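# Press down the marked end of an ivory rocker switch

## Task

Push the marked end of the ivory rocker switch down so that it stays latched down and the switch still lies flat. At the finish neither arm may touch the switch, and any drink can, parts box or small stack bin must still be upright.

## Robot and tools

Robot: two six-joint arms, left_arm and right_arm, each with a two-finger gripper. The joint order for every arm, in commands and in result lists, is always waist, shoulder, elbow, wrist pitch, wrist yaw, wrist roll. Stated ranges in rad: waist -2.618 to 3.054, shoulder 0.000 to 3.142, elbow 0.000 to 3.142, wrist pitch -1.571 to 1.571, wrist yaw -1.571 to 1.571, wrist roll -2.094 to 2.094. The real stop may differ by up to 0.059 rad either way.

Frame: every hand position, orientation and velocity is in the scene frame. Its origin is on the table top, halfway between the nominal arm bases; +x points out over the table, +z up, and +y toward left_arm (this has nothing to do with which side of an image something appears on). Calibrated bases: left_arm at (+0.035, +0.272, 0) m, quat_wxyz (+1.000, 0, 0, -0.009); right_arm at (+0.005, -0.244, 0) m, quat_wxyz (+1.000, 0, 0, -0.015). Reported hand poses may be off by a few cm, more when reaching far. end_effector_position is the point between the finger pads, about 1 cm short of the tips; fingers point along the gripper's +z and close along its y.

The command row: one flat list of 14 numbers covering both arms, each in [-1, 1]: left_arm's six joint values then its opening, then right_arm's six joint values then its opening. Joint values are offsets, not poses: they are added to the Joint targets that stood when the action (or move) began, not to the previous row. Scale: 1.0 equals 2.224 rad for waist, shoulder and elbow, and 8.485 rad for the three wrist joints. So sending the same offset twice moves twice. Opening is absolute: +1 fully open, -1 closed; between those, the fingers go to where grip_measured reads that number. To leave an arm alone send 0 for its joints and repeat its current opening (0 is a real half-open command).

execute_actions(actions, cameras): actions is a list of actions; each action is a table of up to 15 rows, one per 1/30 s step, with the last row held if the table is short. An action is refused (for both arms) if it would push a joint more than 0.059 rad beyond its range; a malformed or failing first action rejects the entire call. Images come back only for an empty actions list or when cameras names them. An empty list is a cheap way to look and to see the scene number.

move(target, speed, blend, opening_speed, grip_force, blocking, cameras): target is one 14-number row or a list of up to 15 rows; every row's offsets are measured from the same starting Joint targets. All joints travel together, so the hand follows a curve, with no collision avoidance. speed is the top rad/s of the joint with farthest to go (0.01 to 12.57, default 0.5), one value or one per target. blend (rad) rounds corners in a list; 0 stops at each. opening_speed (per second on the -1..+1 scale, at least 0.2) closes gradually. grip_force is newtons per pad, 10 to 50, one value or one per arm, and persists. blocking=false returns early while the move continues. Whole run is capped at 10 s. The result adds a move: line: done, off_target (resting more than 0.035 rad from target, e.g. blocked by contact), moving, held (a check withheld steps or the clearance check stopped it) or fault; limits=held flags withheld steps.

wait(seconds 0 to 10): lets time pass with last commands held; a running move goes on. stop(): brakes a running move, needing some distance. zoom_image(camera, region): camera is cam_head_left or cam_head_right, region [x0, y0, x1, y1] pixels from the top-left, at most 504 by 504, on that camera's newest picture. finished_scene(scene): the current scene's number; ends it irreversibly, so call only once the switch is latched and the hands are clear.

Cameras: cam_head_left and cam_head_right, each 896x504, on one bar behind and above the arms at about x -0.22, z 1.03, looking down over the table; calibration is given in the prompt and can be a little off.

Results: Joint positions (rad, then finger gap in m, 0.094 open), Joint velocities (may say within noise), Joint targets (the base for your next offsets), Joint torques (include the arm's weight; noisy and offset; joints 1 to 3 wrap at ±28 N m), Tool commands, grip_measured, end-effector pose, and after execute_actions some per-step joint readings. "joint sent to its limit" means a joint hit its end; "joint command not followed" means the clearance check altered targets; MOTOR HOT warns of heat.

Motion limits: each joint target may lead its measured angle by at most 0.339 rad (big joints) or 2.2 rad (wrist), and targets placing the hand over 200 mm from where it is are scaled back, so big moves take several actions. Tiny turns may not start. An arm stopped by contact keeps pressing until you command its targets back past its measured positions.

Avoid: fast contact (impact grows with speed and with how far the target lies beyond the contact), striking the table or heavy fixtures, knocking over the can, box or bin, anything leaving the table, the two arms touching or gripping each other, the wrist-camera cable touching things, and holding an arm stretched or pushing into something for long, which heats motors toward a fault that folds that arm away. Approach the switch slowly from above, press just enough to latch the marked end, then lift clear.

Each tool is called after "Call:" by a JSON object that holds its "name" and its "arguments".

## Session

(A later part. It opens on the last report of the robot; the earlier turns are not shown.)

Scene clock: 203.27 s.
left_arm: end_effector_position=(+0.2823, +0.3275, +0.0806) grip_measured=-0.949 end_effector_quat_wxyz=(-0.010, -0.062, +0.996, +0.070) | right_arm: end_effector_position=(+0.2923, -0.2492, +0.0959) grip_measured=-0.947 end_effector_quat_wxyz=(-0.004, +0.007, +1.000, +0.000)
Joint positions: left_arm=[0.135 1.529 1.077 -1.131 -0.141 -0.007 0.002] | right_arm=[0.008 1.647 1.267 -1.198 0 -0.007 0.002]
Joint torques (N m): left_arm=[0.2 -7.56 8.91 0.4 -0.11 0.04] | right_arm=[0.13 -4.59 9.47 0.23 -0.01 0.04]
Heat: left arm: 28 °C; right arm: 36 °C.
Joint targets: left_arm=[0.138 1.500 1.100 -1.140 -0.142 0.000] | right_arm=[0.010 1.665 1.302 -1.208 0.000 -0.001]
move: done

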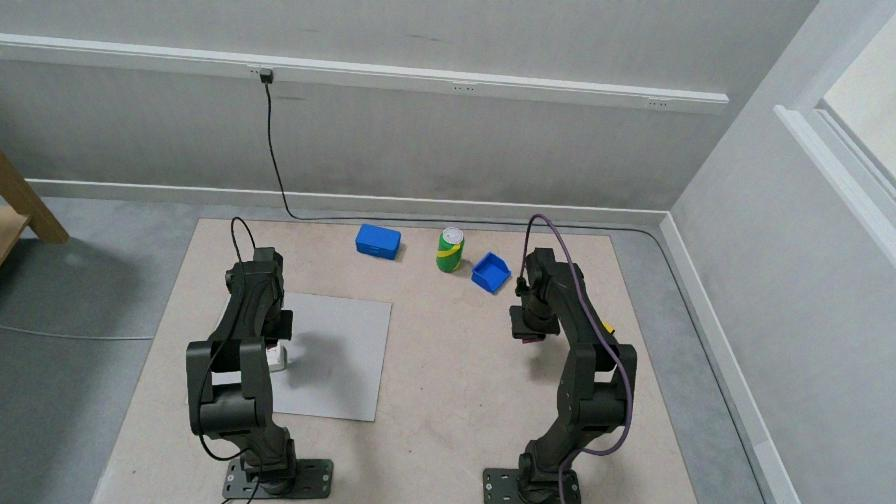

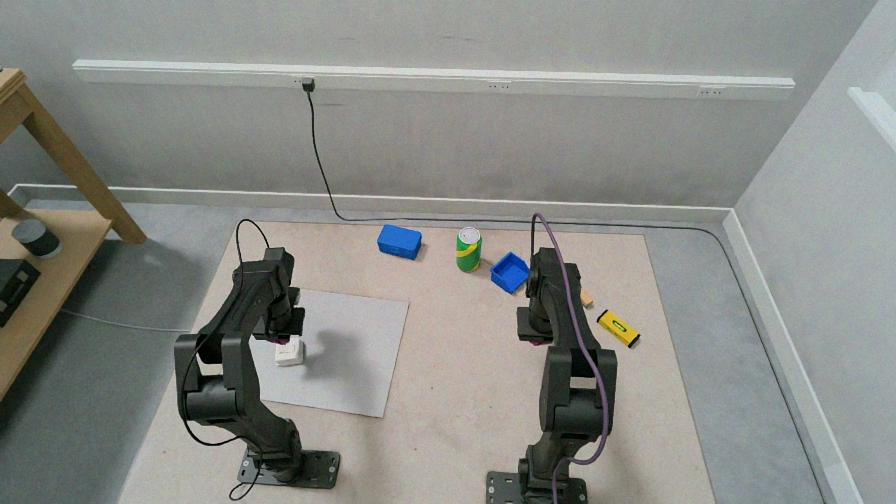

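Call:
{"name": "move", "arguments": {"target": [[0.03687, 0.03327, -0.025, 0.01164, 0, 0, -0.95, 0, 0, 0, 0, 0, 0, -0.95], [0.03687, 0.06596, -0.08255, 0.0353, 0, 0, -0.95, 0, 0, 0, 0, 0, 0, -0.95], [0.03687, 0, 0, 0, 0, 0, -0.95, 0, 0, 0, 0, 0, 0, -0.95], [0.3, -0.02, 0.02, 0, 0, 0, -0.95, 0, 0, 0, 0, 0, 0, -0.95]], "speed": [0.5, 0.15, 0.3, 0.8], "blend": [0, 0, 0.03, 0], "cameras": ["all"]}}

Call:
{"name": "zoom_image", "arguments": {"camera": "cam_head_right", "region": [265, 330, 315, 380]}}

Scene clock: 211.17 s.
left_arm: end_effector_position=(+0.2040, +0.4780, +0.1009) grip_measured=-0.949 end_effector_quat_wxyz=(+0.006, -0.387, +0.919, +0.078) | right_arm: end_effector_position=(+0.2923, -0.2492, +0.0959) grip_measured=-0.947 end_effector_quat_wxyz=(-0.004, +0.007, +1.000, +0.000)
Joint positions: left_arm=[0.803 1.488 1.118 -1.131 -0.14 -0.007 0.002] | right_arm=[0.008 1.647 1.267 -1.198 0 -0.007 0.002]
Joint torques (N m): left_arm=[0.24 -7.69 9.48 0.54 -0.09 0.04] | right_arm=[0.13 -4.56 9.47 0.23 -0.01 0.04]
Heat: left arm: 28 °C; right arm: 35 °C.
Joint targets: left_arm=[0.805 1.455 1.144 -1.140 -0.142 0.000] | right_arm=[0.010 1.665 1.302 -1.208 0.000 -0.001]
move: done

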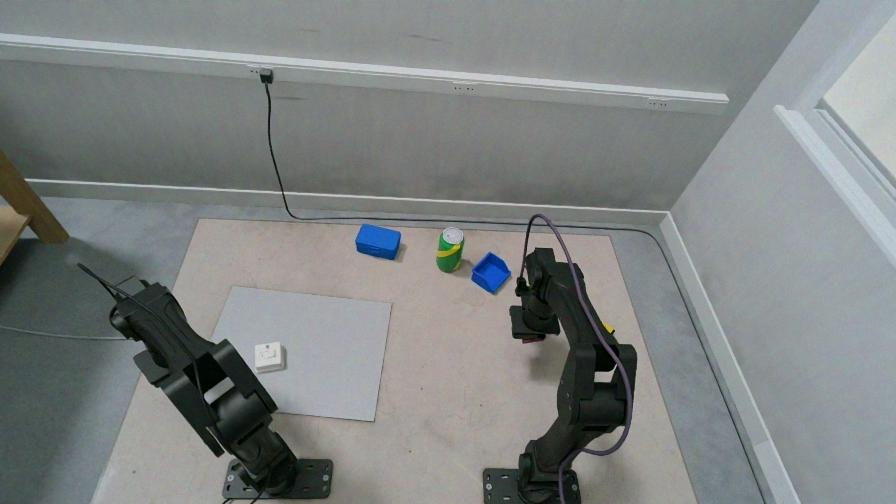

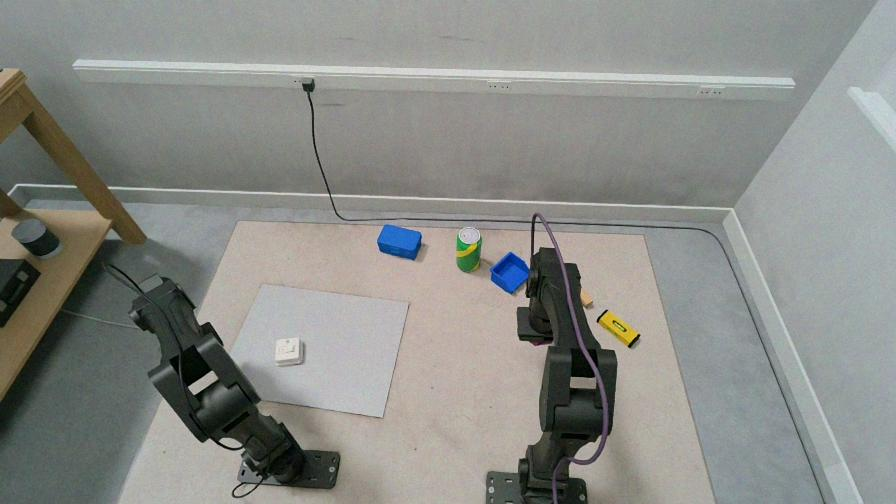

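Scaled by 10.080 from the camera's 896x504 image, which has a finer 1280x720 frame.

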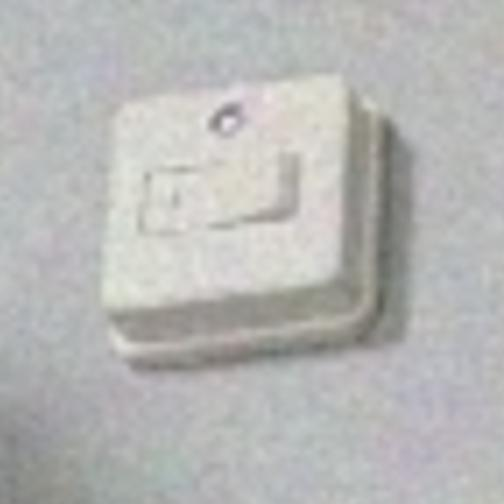

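Call:
{"name": "finished_scene", "arguments": {"scene": 1}}

The scene is finished: the task was done.


## Next scene

The same job, from a new start.

Call:
{"name": "execute_actions", "arguments": {"actions": []}}

Scene clock: 0.00 s.
left_arm: end_effector_position=(+0.4384, +0.2535, +0.1110) grip_measured=+1.000 end_effector_quat_wxyz=(+0.579, +0.028, +0.810, -0.084) | right_arm: end_effector_position=(+0.3956, -0.2768, +0.0802) grip_measured=+1.000 end_effector_quat_wxyz=(+0.559, +0.035, +0.828, +0.021)
Joint positions: left_arm=[0.065 1.514 0.411 0.774 0.215 -0.036 0.094] | right_arm=[-0.117 1.567 0.353 0.827 -0.132 0.026 0.094]
Joint velocities: within noise
Joint torques (N m): no reading
Heat: left arm: 25 °C; right arm: 30 °C.
Joint targets: left_arm=[0.065 1.504 0.421 0.784 0.216 -0.036] | right_arm=[-0.117 1.560 0.360 0.835 -0.133 0.026]
Tool commands: left_gripper/opening=+1.0 right_gripper/opening=+1.0

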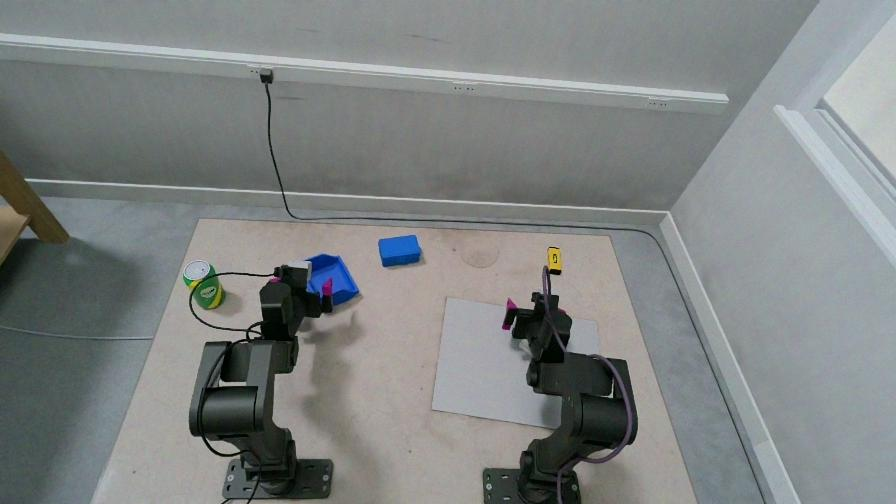

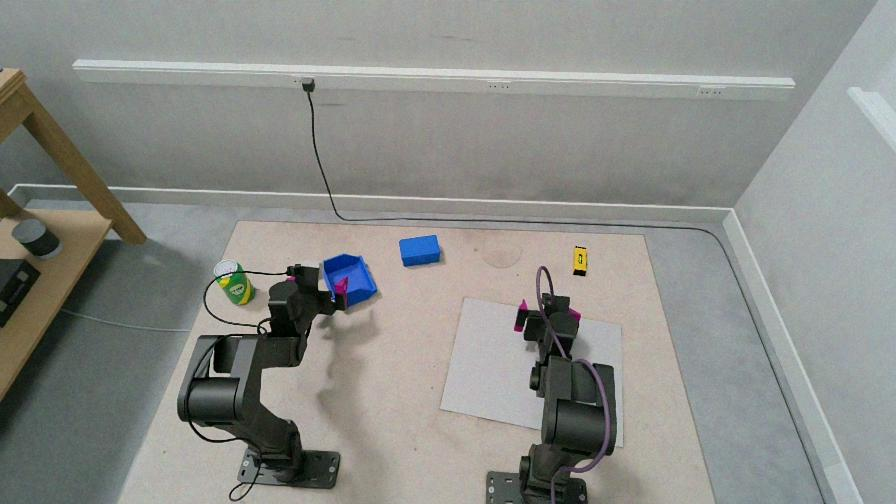

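Call:
{"name": "move", "arguments": {"target": [[0, 0, 0, 0, 0, 0, 1.0, 0, -0.0944, 0.1304, -0.0395, 0.01567, -0.00306, -0.95], [0, 0, 0, 0, 0, 0, 1.0, -0.2846, -0.0495, 0.4002, -0.2457, 0.01567, -0.00306, -0.95]], "speed": [0.8, 1.0], "blend": [0.15, 0], "cameras": ["all"]}}

Call:
{"name": "zoom_image", "arguments": {"camera": "cam_head_left", "region": [500, 320, 600, 420]}}

Call:
{"name": "zoom_image", "arguments": {"camera": "cam_head_right", "region": [510, 320, 610, 420]}}

Scene clock: 9.83 s.
left_arm: end_effector_position=(+0.4384, +0.2535, +0.1110) grip_measured=+1.000 end_effector_quat_wxyz=(+0.579, +0.028, +0.810, -0.084) | right_arm: end_effector_position=(+0.1945, -0.4272, +0.1355) grip_measured=-0.947 end_effector_quat_wxyz=(+0.053, +0.379, +0.924, -0.018)
Joint positions: left_arm=[0.065 1.514 0.411 0.774 0.215 -0.036 0.094] | right_arm=[-0.747 1.435 1.212 -1.237 -0.007 0.004 0.002]
Joint torques (N m): left_arm=[0.03 -5.31 7.28 2.22 0.09 -0.05] | right_arm=[-0.34 -3.02 9.95 0.45 0.08 -0.06]
Heat: left arm: 26 °C; right arm: 31 °C.
Joint targets: left_arm=[0.065 1.504 0.421 0.784 0.216 -0.036] | right_arm=[-0.750 1.450 1.250 -1.249 0.000 0.000]
move: off_target (right_arm); right_arm: the elbow is farthest, 0.039 rad from its target

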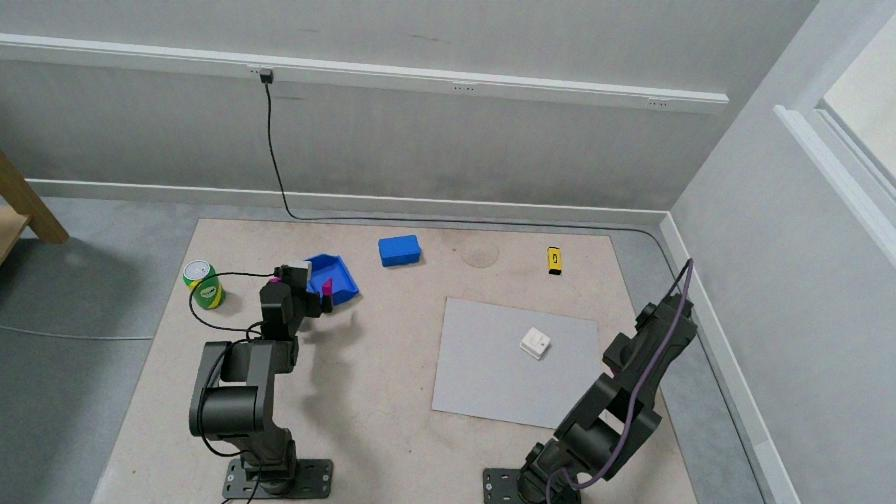

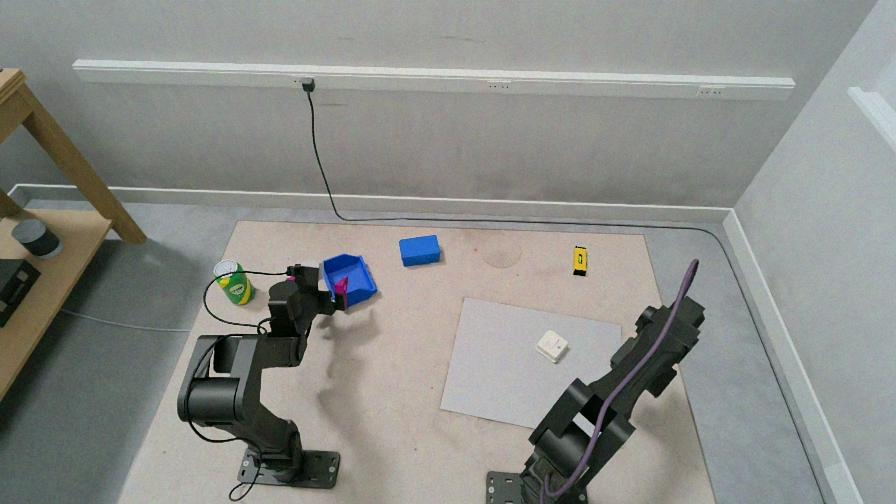

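Scaled by 5.040 from the camera's 896x504 image, which has a finer 1280x720 frame.

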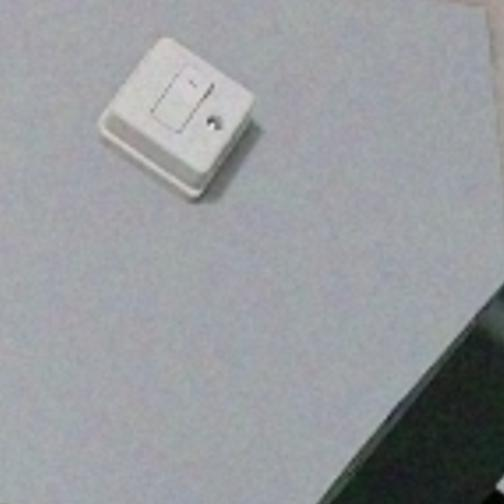

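Scaled by 5.040 from the camera's 896x504 image, which has a finer 1280x720 frame.

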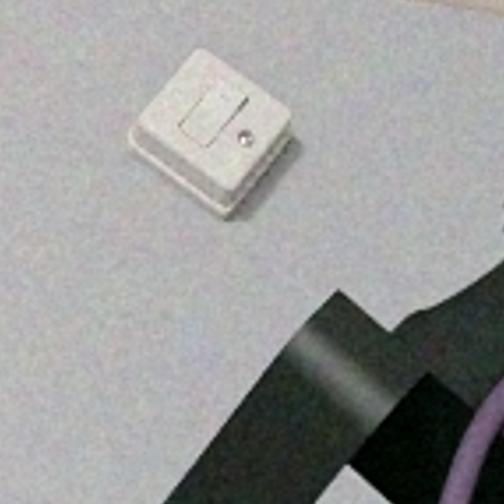

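Call:
{"name": "zoom_image", "arguments": {"camera": "cam_head_left", "region": [515, 322, 555, 362]}}

Call:
{"name": "zoom_image", "arguments": {"camera": "cam_head_right", "region": [532, 325, 572, 365]}}

Scaled by 12.600 from the camera's 896x504 image, which has a finer 1280x720 frame.

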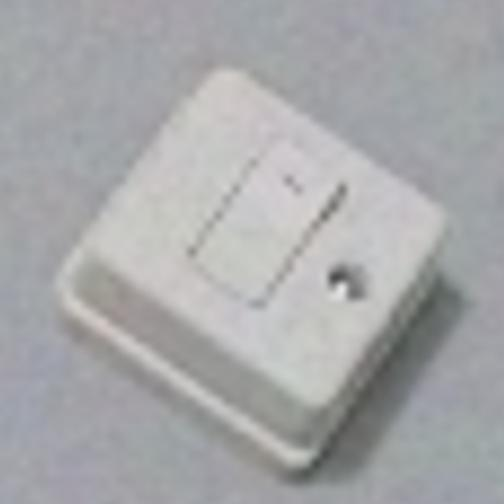

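Scaled by 12.600 from the camera's 896x504 image, which has a finer 1280x720 frame.

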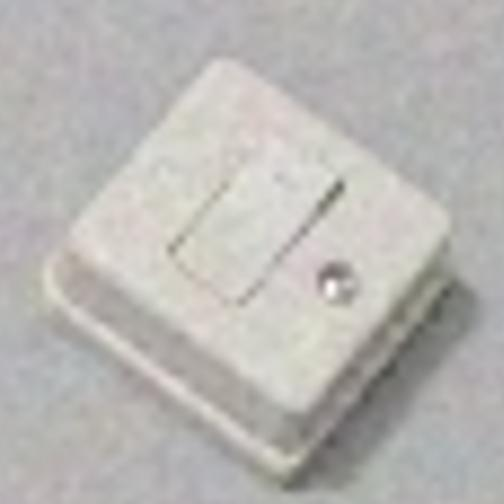

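Call:
{"name": "move", "arguments": {"target": [0, 0, 0, 0, 0, 0, 1.0, 0.2671, 0.18165, 0.07644, 0.01638, 0, 0, -0.95], "speed": 0.8, "cameras": ["all"]}}

Call:
{"name": "zoom_image", "arguments": {"camera": "cam_head_left", "region": [505, 305, 565, 365]}}

Call:
{"name": "zoom_image", "arguments": {"camera": "cam_head_right", "region": [520, 305, 580, 365]}}

Scene clock: 17.40 s.
left_arm: end_effector_position=(+0.4384, +0.2535, +0.1110) grip_measured=+1.000 end_effector_quat_wxyz=(+0.579, +0.028, +0.810, -0.084) | right_arm: end_effector_position=(+0.3332, -0.3025, +0.0680) grip_measured=-0.947 end_effector_quat_wxyz=(-0.005, +0.092, +0.996, +0.002)
Joint positions: left_arm=[0.065 1.514 0.411 0.774 0.215 -0.036 0.094] | right_arm=[-0.151 1.841 1.383 -1.124 -0.002 0.003 0.002]
Joint torques (N m): left_arm=[-0.01 -5.39 7.3 2.2 0.09 -0.03] | right_arm=[-0.54 -6.45 9.54 0.46 0.02 -0.05]
Heat: left arm: 28 °C; right arm: 32 °C.
Joint targets: left_arm=[0.065 1.504 0.421 0.784 0.216 -0.036] | right_arm=[-0.156 1.854 1.420 -1.111 0.000 0.000]
move: off_target (right_arm); right_arm: the elbow is farthest, 0.037 rad from its target

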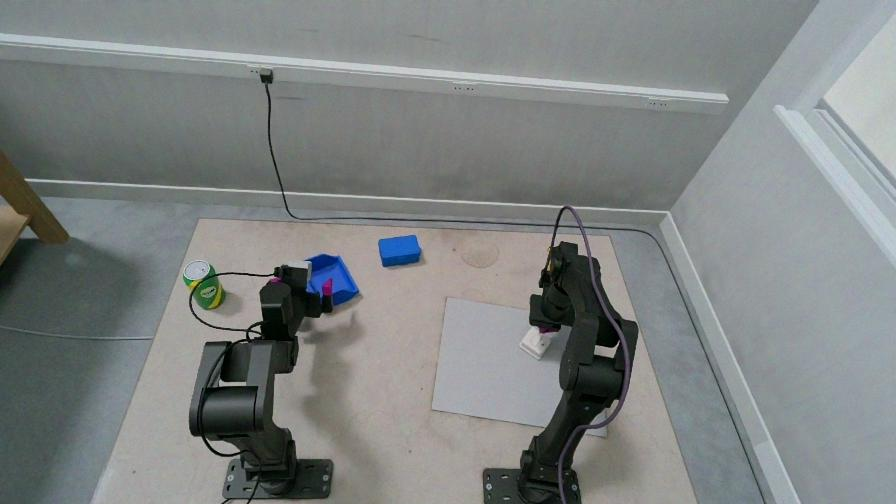

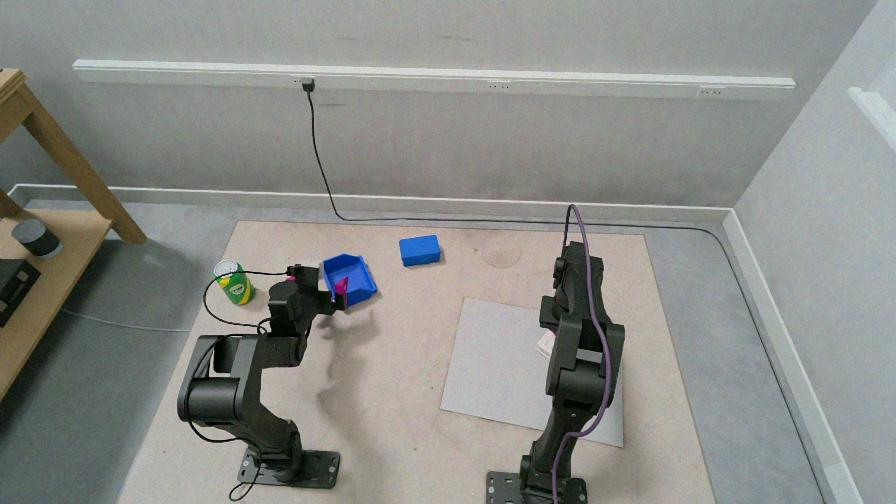

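Scaled by 8.400 from the camera's 896x504 image, which has a finer 1280x720 frame.

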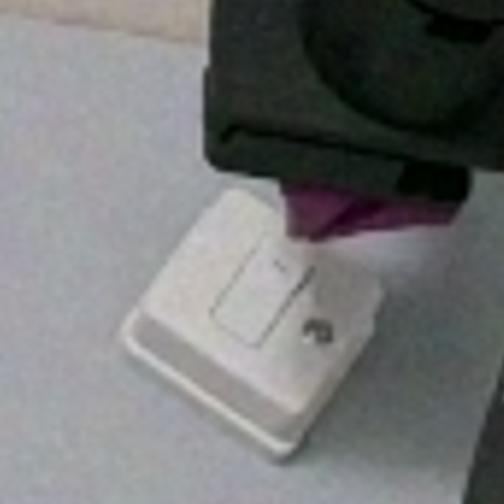

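Scaled by 8.400 from the camera's 896x504 image, which has a finer 1280x720 frame.

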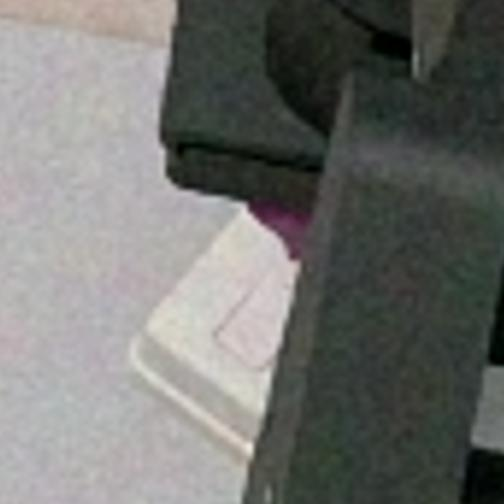

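Call:
{"name": "move", "arguments": {"target": [[0,0,0,0,0,0,1.0, 0, 0.00944, -0.04137, 0.00955, 0, 0, -0.95],[0,0,0,0,0,0,1.0, 0, 0.02968, -0.08408, 0.02652, 0, 0, -0.95],[0,0,0,0,0,0,1.0, 0, -0.02428, 0.03597, -0.01285, 0, 0, -0.95],[0,0,0,0,0,0,1.0, -0.2221, -0.02428, 0.03597, -0.01285, 0, 0, -0.95]], "speed": [0.3, 0.12, 0.4, 0.9], "blend": [0.01, 0, 0.05, 0], "cameras": ["all"]}}

Call:
{"name": "zoom_image", "arguments": {"camera": "cam_head_left", "region": [515, 322, 555, 362]}}

Call:
{"name": "zoom_image", "arguments": {"camera": "cam_head_right", "region": [532, 325, 572, 365]}}

Scene clock: 32.73 s.
left_arm: end_effector_position=(+0.4384, +0.2535, +0.1110) grip_measured=+1.000 end_effector_quat_wxyz=(+0.579, +0.028, +0.810, -0.084) | right_arm: end_effector_position=(+0.2676, -0.4570, +0.0928) grip_measured=-0.947 end_effector_quat_wxyz=(+0.001, +0.336, +0.942, +0.000)
Joint positions: left_arm=[0.065 1.514 0.411 0.774 0.215 -0.036 0.094] | right_arm=[-0.655 1.83 1.469 -1.208 -0.001 0.002 0.002]
Joint torques (N m): left_arm=[-0.02 -5.27 7.28 2.24 0.09 -0.02] | right_arm=[0.42 -9.59 9.1 0.19 -0.02 -0.04]
Heat: left arm: 30 °C; right arm: 32 °C.
Joint targets: left_arm=[0.065 1.504 0.421 0.784 0.216 -0.036] | right_arm=[-0.650 1.800 1.500 -1.220 0.000 0.000]
move: done

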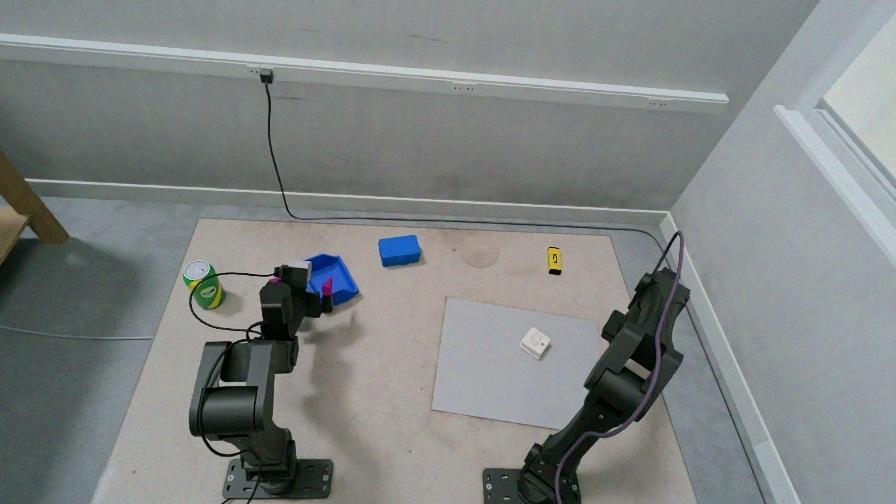

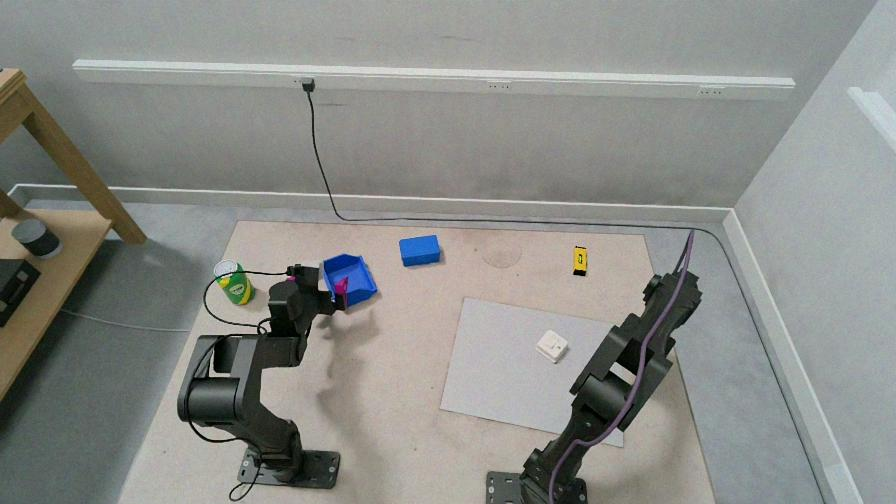

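Scaled by 12.600 from the camera's 896x504 image, which has a finer 1280x720 frame.

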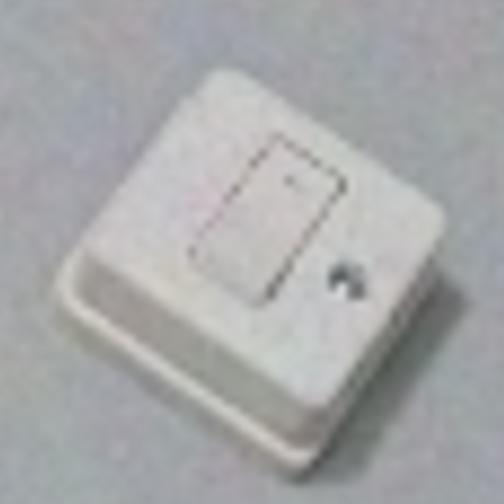

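Scaled by 12.600 from the camera's 896x504 image, which has a finer 1280x720 frame.

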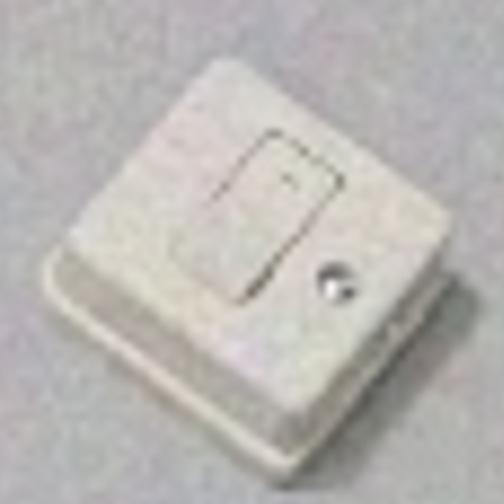

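Call:
{"name": "finished_scene", "arguments": {"scene": 2}}

The scene is finished: the task was done.


## Next scene

The same job, from a new start.

Call:
{"name": "execute_actions", "arguments": {"actions": []}}

Scene clock: 0.00 s.
left_arm: end_effector_position=(+0.4273, +0.2847, +0.1115) grip_measured=+1.000 end_effector_quat_wxyz=(+0.604, -0.041, +0.796, +0.012) | right_arm: end_effector_position=(+0.4166, -0.2796, +0.1147) grip_measured=+1.000 end_effector_quat_wxyz=(+0.620, +0.064, +0.780, -0.054)
Joint positions: left_arm=[0.015 1.501 0.327 0.9 -0.072 -0.052 0.094] | right_arm=[-0.001 1.617 0.385 1.002 0.134 0.026 0.094]
Joint velocities: within noise
Joint torques (N m): no reading
Heat: left arm: 24 °C; right arm: 28 °C.
Joint targets: left_arm=[0.015 1.492 0.336 0.909 -0.072 -0.052] | right_arm=[-0.001 1.609 0.393 1.009 0.134 0.026]
Tool commands: left_gripper/opening=+1.0 right_gripper/opening=+1.0

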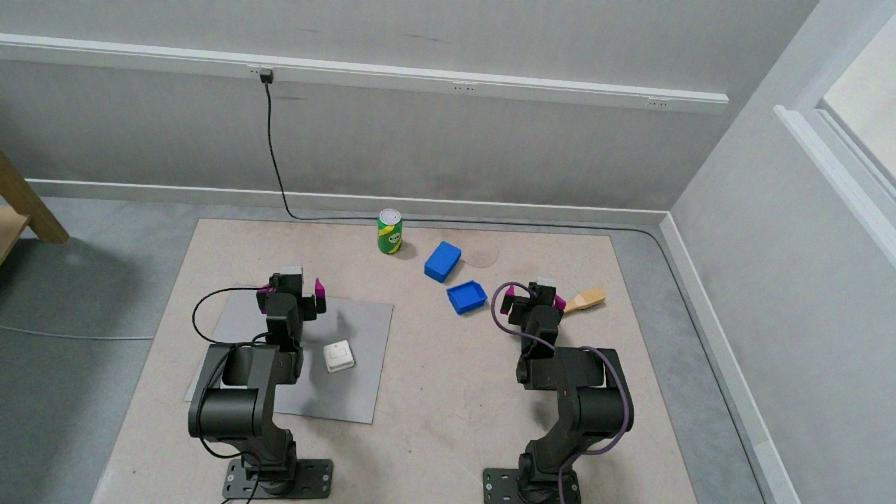

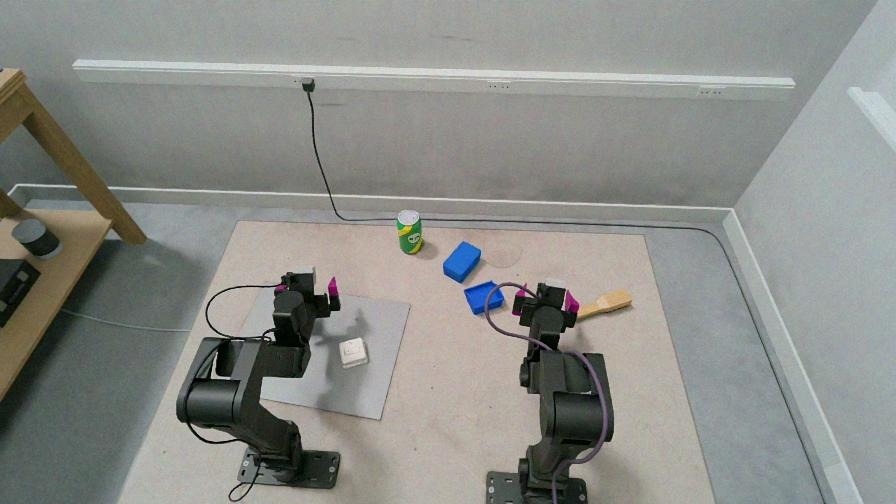

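Visible immediately this time.

Call:
{"name": "zoom_image", "arguments": {"camera": "cam_head_left", "region": [318, 336, 358, 376]}}

Call:
{"name": "zoom_image", "arguments": {"camera": "cam_head_right", "region": [333, 333, 373, 373]}}

Scaled by 12.600 from the camera's 896x504 image, which has a finer 1280x720 frame.

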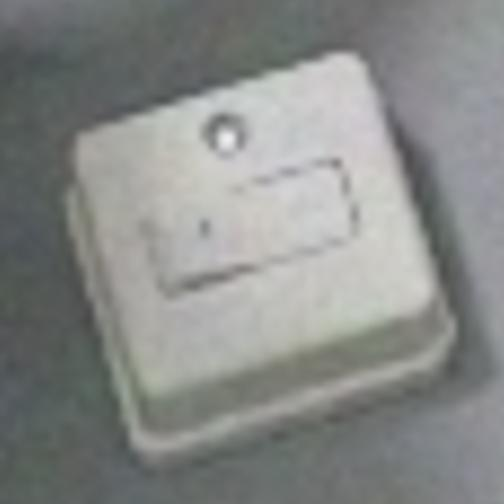

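Scaled by 12.600 from the camera's 896x504 image, which has a finer 1280x720 frame.

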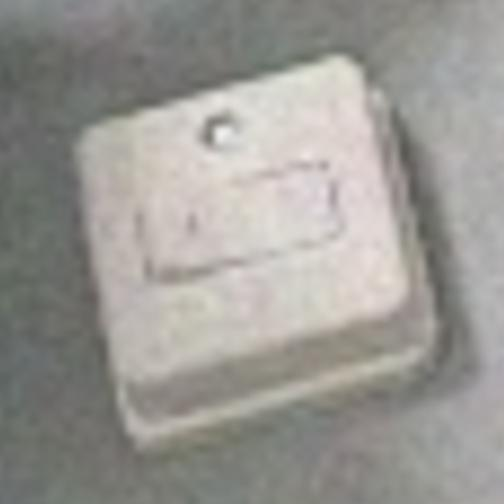

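Call:
{"name": "move", "arguments": {"target": [[-0.0517, -0.06385, 0.16367, -0.05999, 0.00849, 0.00613, -0.95, 0, 0, 0, 0, 0, 0, 1.0], [-0.13984, 0.05216, 0.35701, -0.23577, 0.00849, 0.00613, -0.95, 0, 0, 0, 0, 0, 0, 1.0]], "speed": [0.8, 0.9], "blend": [0.15, 0], "cameras": ["all"]}}

Call:
{"name": "zoom_image", "arguments": {"camera": "cam_head_left", "region": [310, 325, 360, 375]}}

Call:
{"name": "zoom_image", "arguments": {"camera": "cam_head_right", "region": [325, 325, 375, 375]}}

Scene clock: 18.43 s.
left_arm: end_effector_position=(+0.2918, +0.1927, +0.0690) grip_measured=-0.949 end_effector_quat_wxyz=(-0.002, +0.148, +0.989, +0.005) | right_arm: end_effector_position=(+0.4166, -0.2796, +0.1147) grip_measured=+1.000 end_effector_quat_wxyz=(+0.620, +0.064, +0.780, -0.054)
Joint positions: left_arm=[-0.291 1.594 1.102 -1.084 -0.008 -0.012 0.002] | right_arm=[-0.001 1.617 0.385 1.002 0.134 0.026 0.094]
Joint torques (N m): left_arm=[-0.47 -4.68 9.28 0.45 0.11 0.09] | right_arm=[-0.01 -5.33 5.97 2.15 0.02 -0.02]
Heat: left arm: 26 °C; right arm: 31 °C.
Joint targets: left_arm=[-0.296 1.608 1.130 -1.091 0.000 -0.001] | right_arm=[-0.001 1.609 0.393 1.009 0.134 0.026]
move: done

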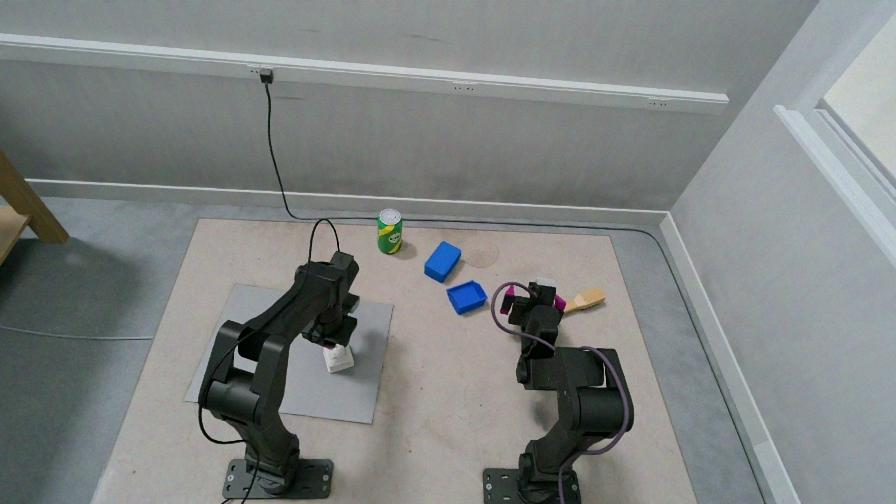

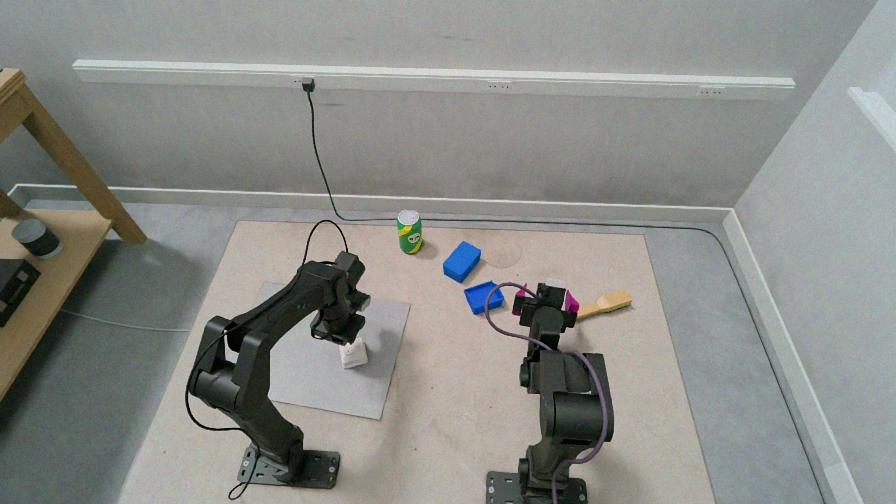

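Scaled by 10.080 from the camera's 896x504 image, which has a finer 1280x720 frame.

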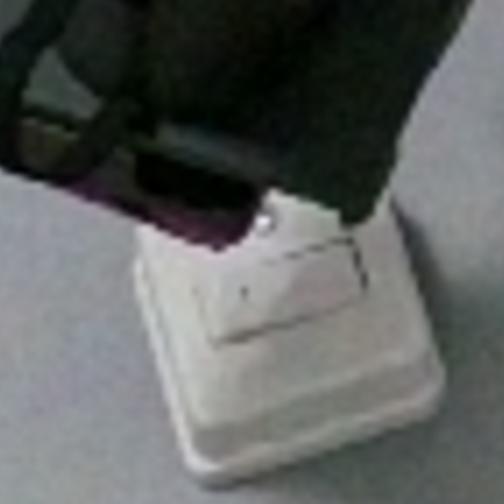

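Scaled by 10.080 from the camera's 896x504 image, which has a finer 1280x720 frame.

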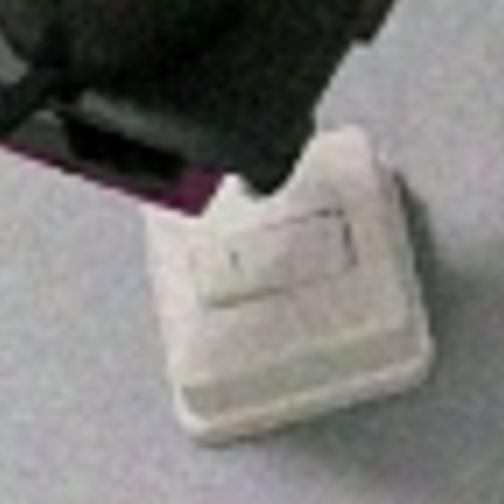

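Call:
{"name": "move", "arguments": {"target": [[-0.0045, 0.01259, -0.04406, 0.01391, 0, 0, -0.95, 0,0,0,0,0,0,1.0],[-0.0045, 0.03206, -0.08192, 0.02966, 0, 0, -0.95, 0,0,0,0,0,0,1.0],[-0.0045, -0.03507, 0.03147, -0.01756, 0, 0, -0.95, 0,0,0,0,0,0,1.0],[0.2455, -0.03507, 0.03147, -0.01756, 0, 0, -0.95, 0,0,0,0,0,0,1.0]], "speed": [0.3, 0.12, 0.4, 0.9], "blend": [0.01, 0, 0.05, 0], "cameras": ["all"]}}

Call:
{"name": "zoom_image", "arguments": {"camera": "cam_head_left", "region": [318, 336, 358, 376]}}

Call:
{"name": "zoom_image", "arguments": {"camera": "cam_head_right", "region": [333, 333, 373, 373]}}

Scene clock: 32.27 s.
left_arm: end_effector_position=(+0.2833, +0.3316, +0.0967) grip_measured=-0.949 end_effector_quat_wxyz=(-0.021, -0.120, +0.993, -0.001) | right_arm: end_effector_position=(+0.4166, -0.2796, +0.1147) grip_measured=+1.000 end_effector_quat_wxyz=(+0.620, +0.064, +0.780, -0.054)
Joint positions: left_arm=[0.248 1.559 1.177 -1.232 -0.002 -0.011 0.002] | right_arm=[-0.001 1.617 0.385 1.002 0.134 0.026 0.094]
Joint torques (N m): left_arm=[0.1 -7.69 8.69 0.35 0.03 0.05] | right_arm=[-0.01 -5.31 5.97 2.14 0.02 -0.03]
Heat: left arm: 27 °C; right arm: 32 °C.
Joint targets: left_arm=[0.250 1.530 1.200 -1.240 0.000 -0.001] | right_arm=[-0.001 1.609 0.393 1.009 0.134 0.026]
move: done

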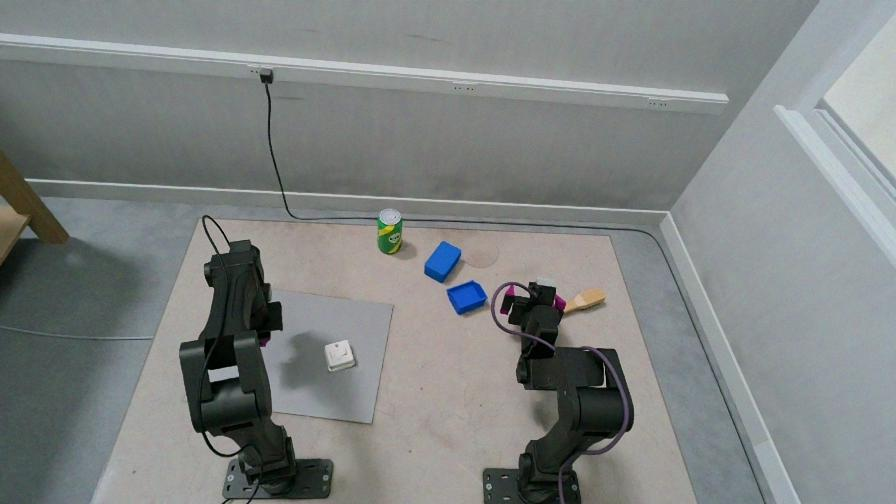

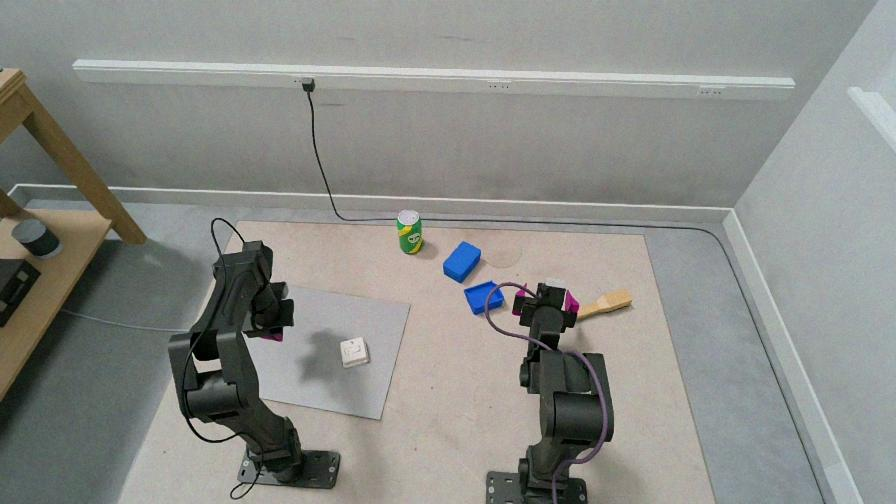

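Scaled by 12.600 from the camera's 896x504 image, which has a finer 1280x720 frame.

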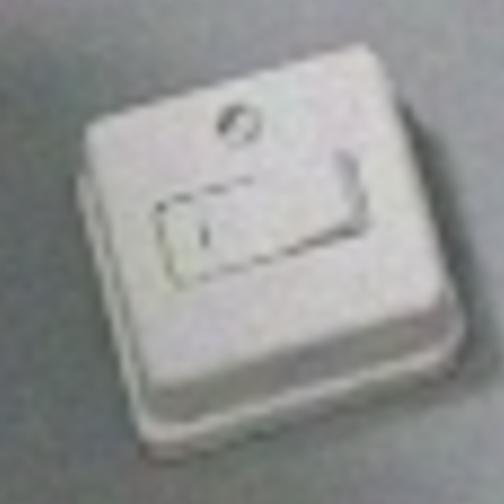

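Scaled by 12.600 from the camera's 896x504 image, which has a finer 1280x720 frame.

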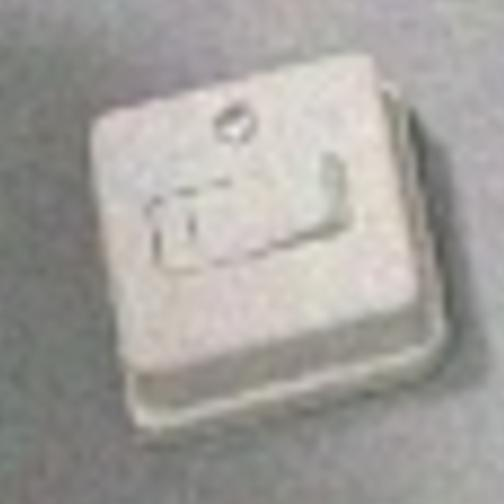

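Call:
{"name": "finished_scene", "arguments": {"scene": 3}}

The scene is finished: the task was done.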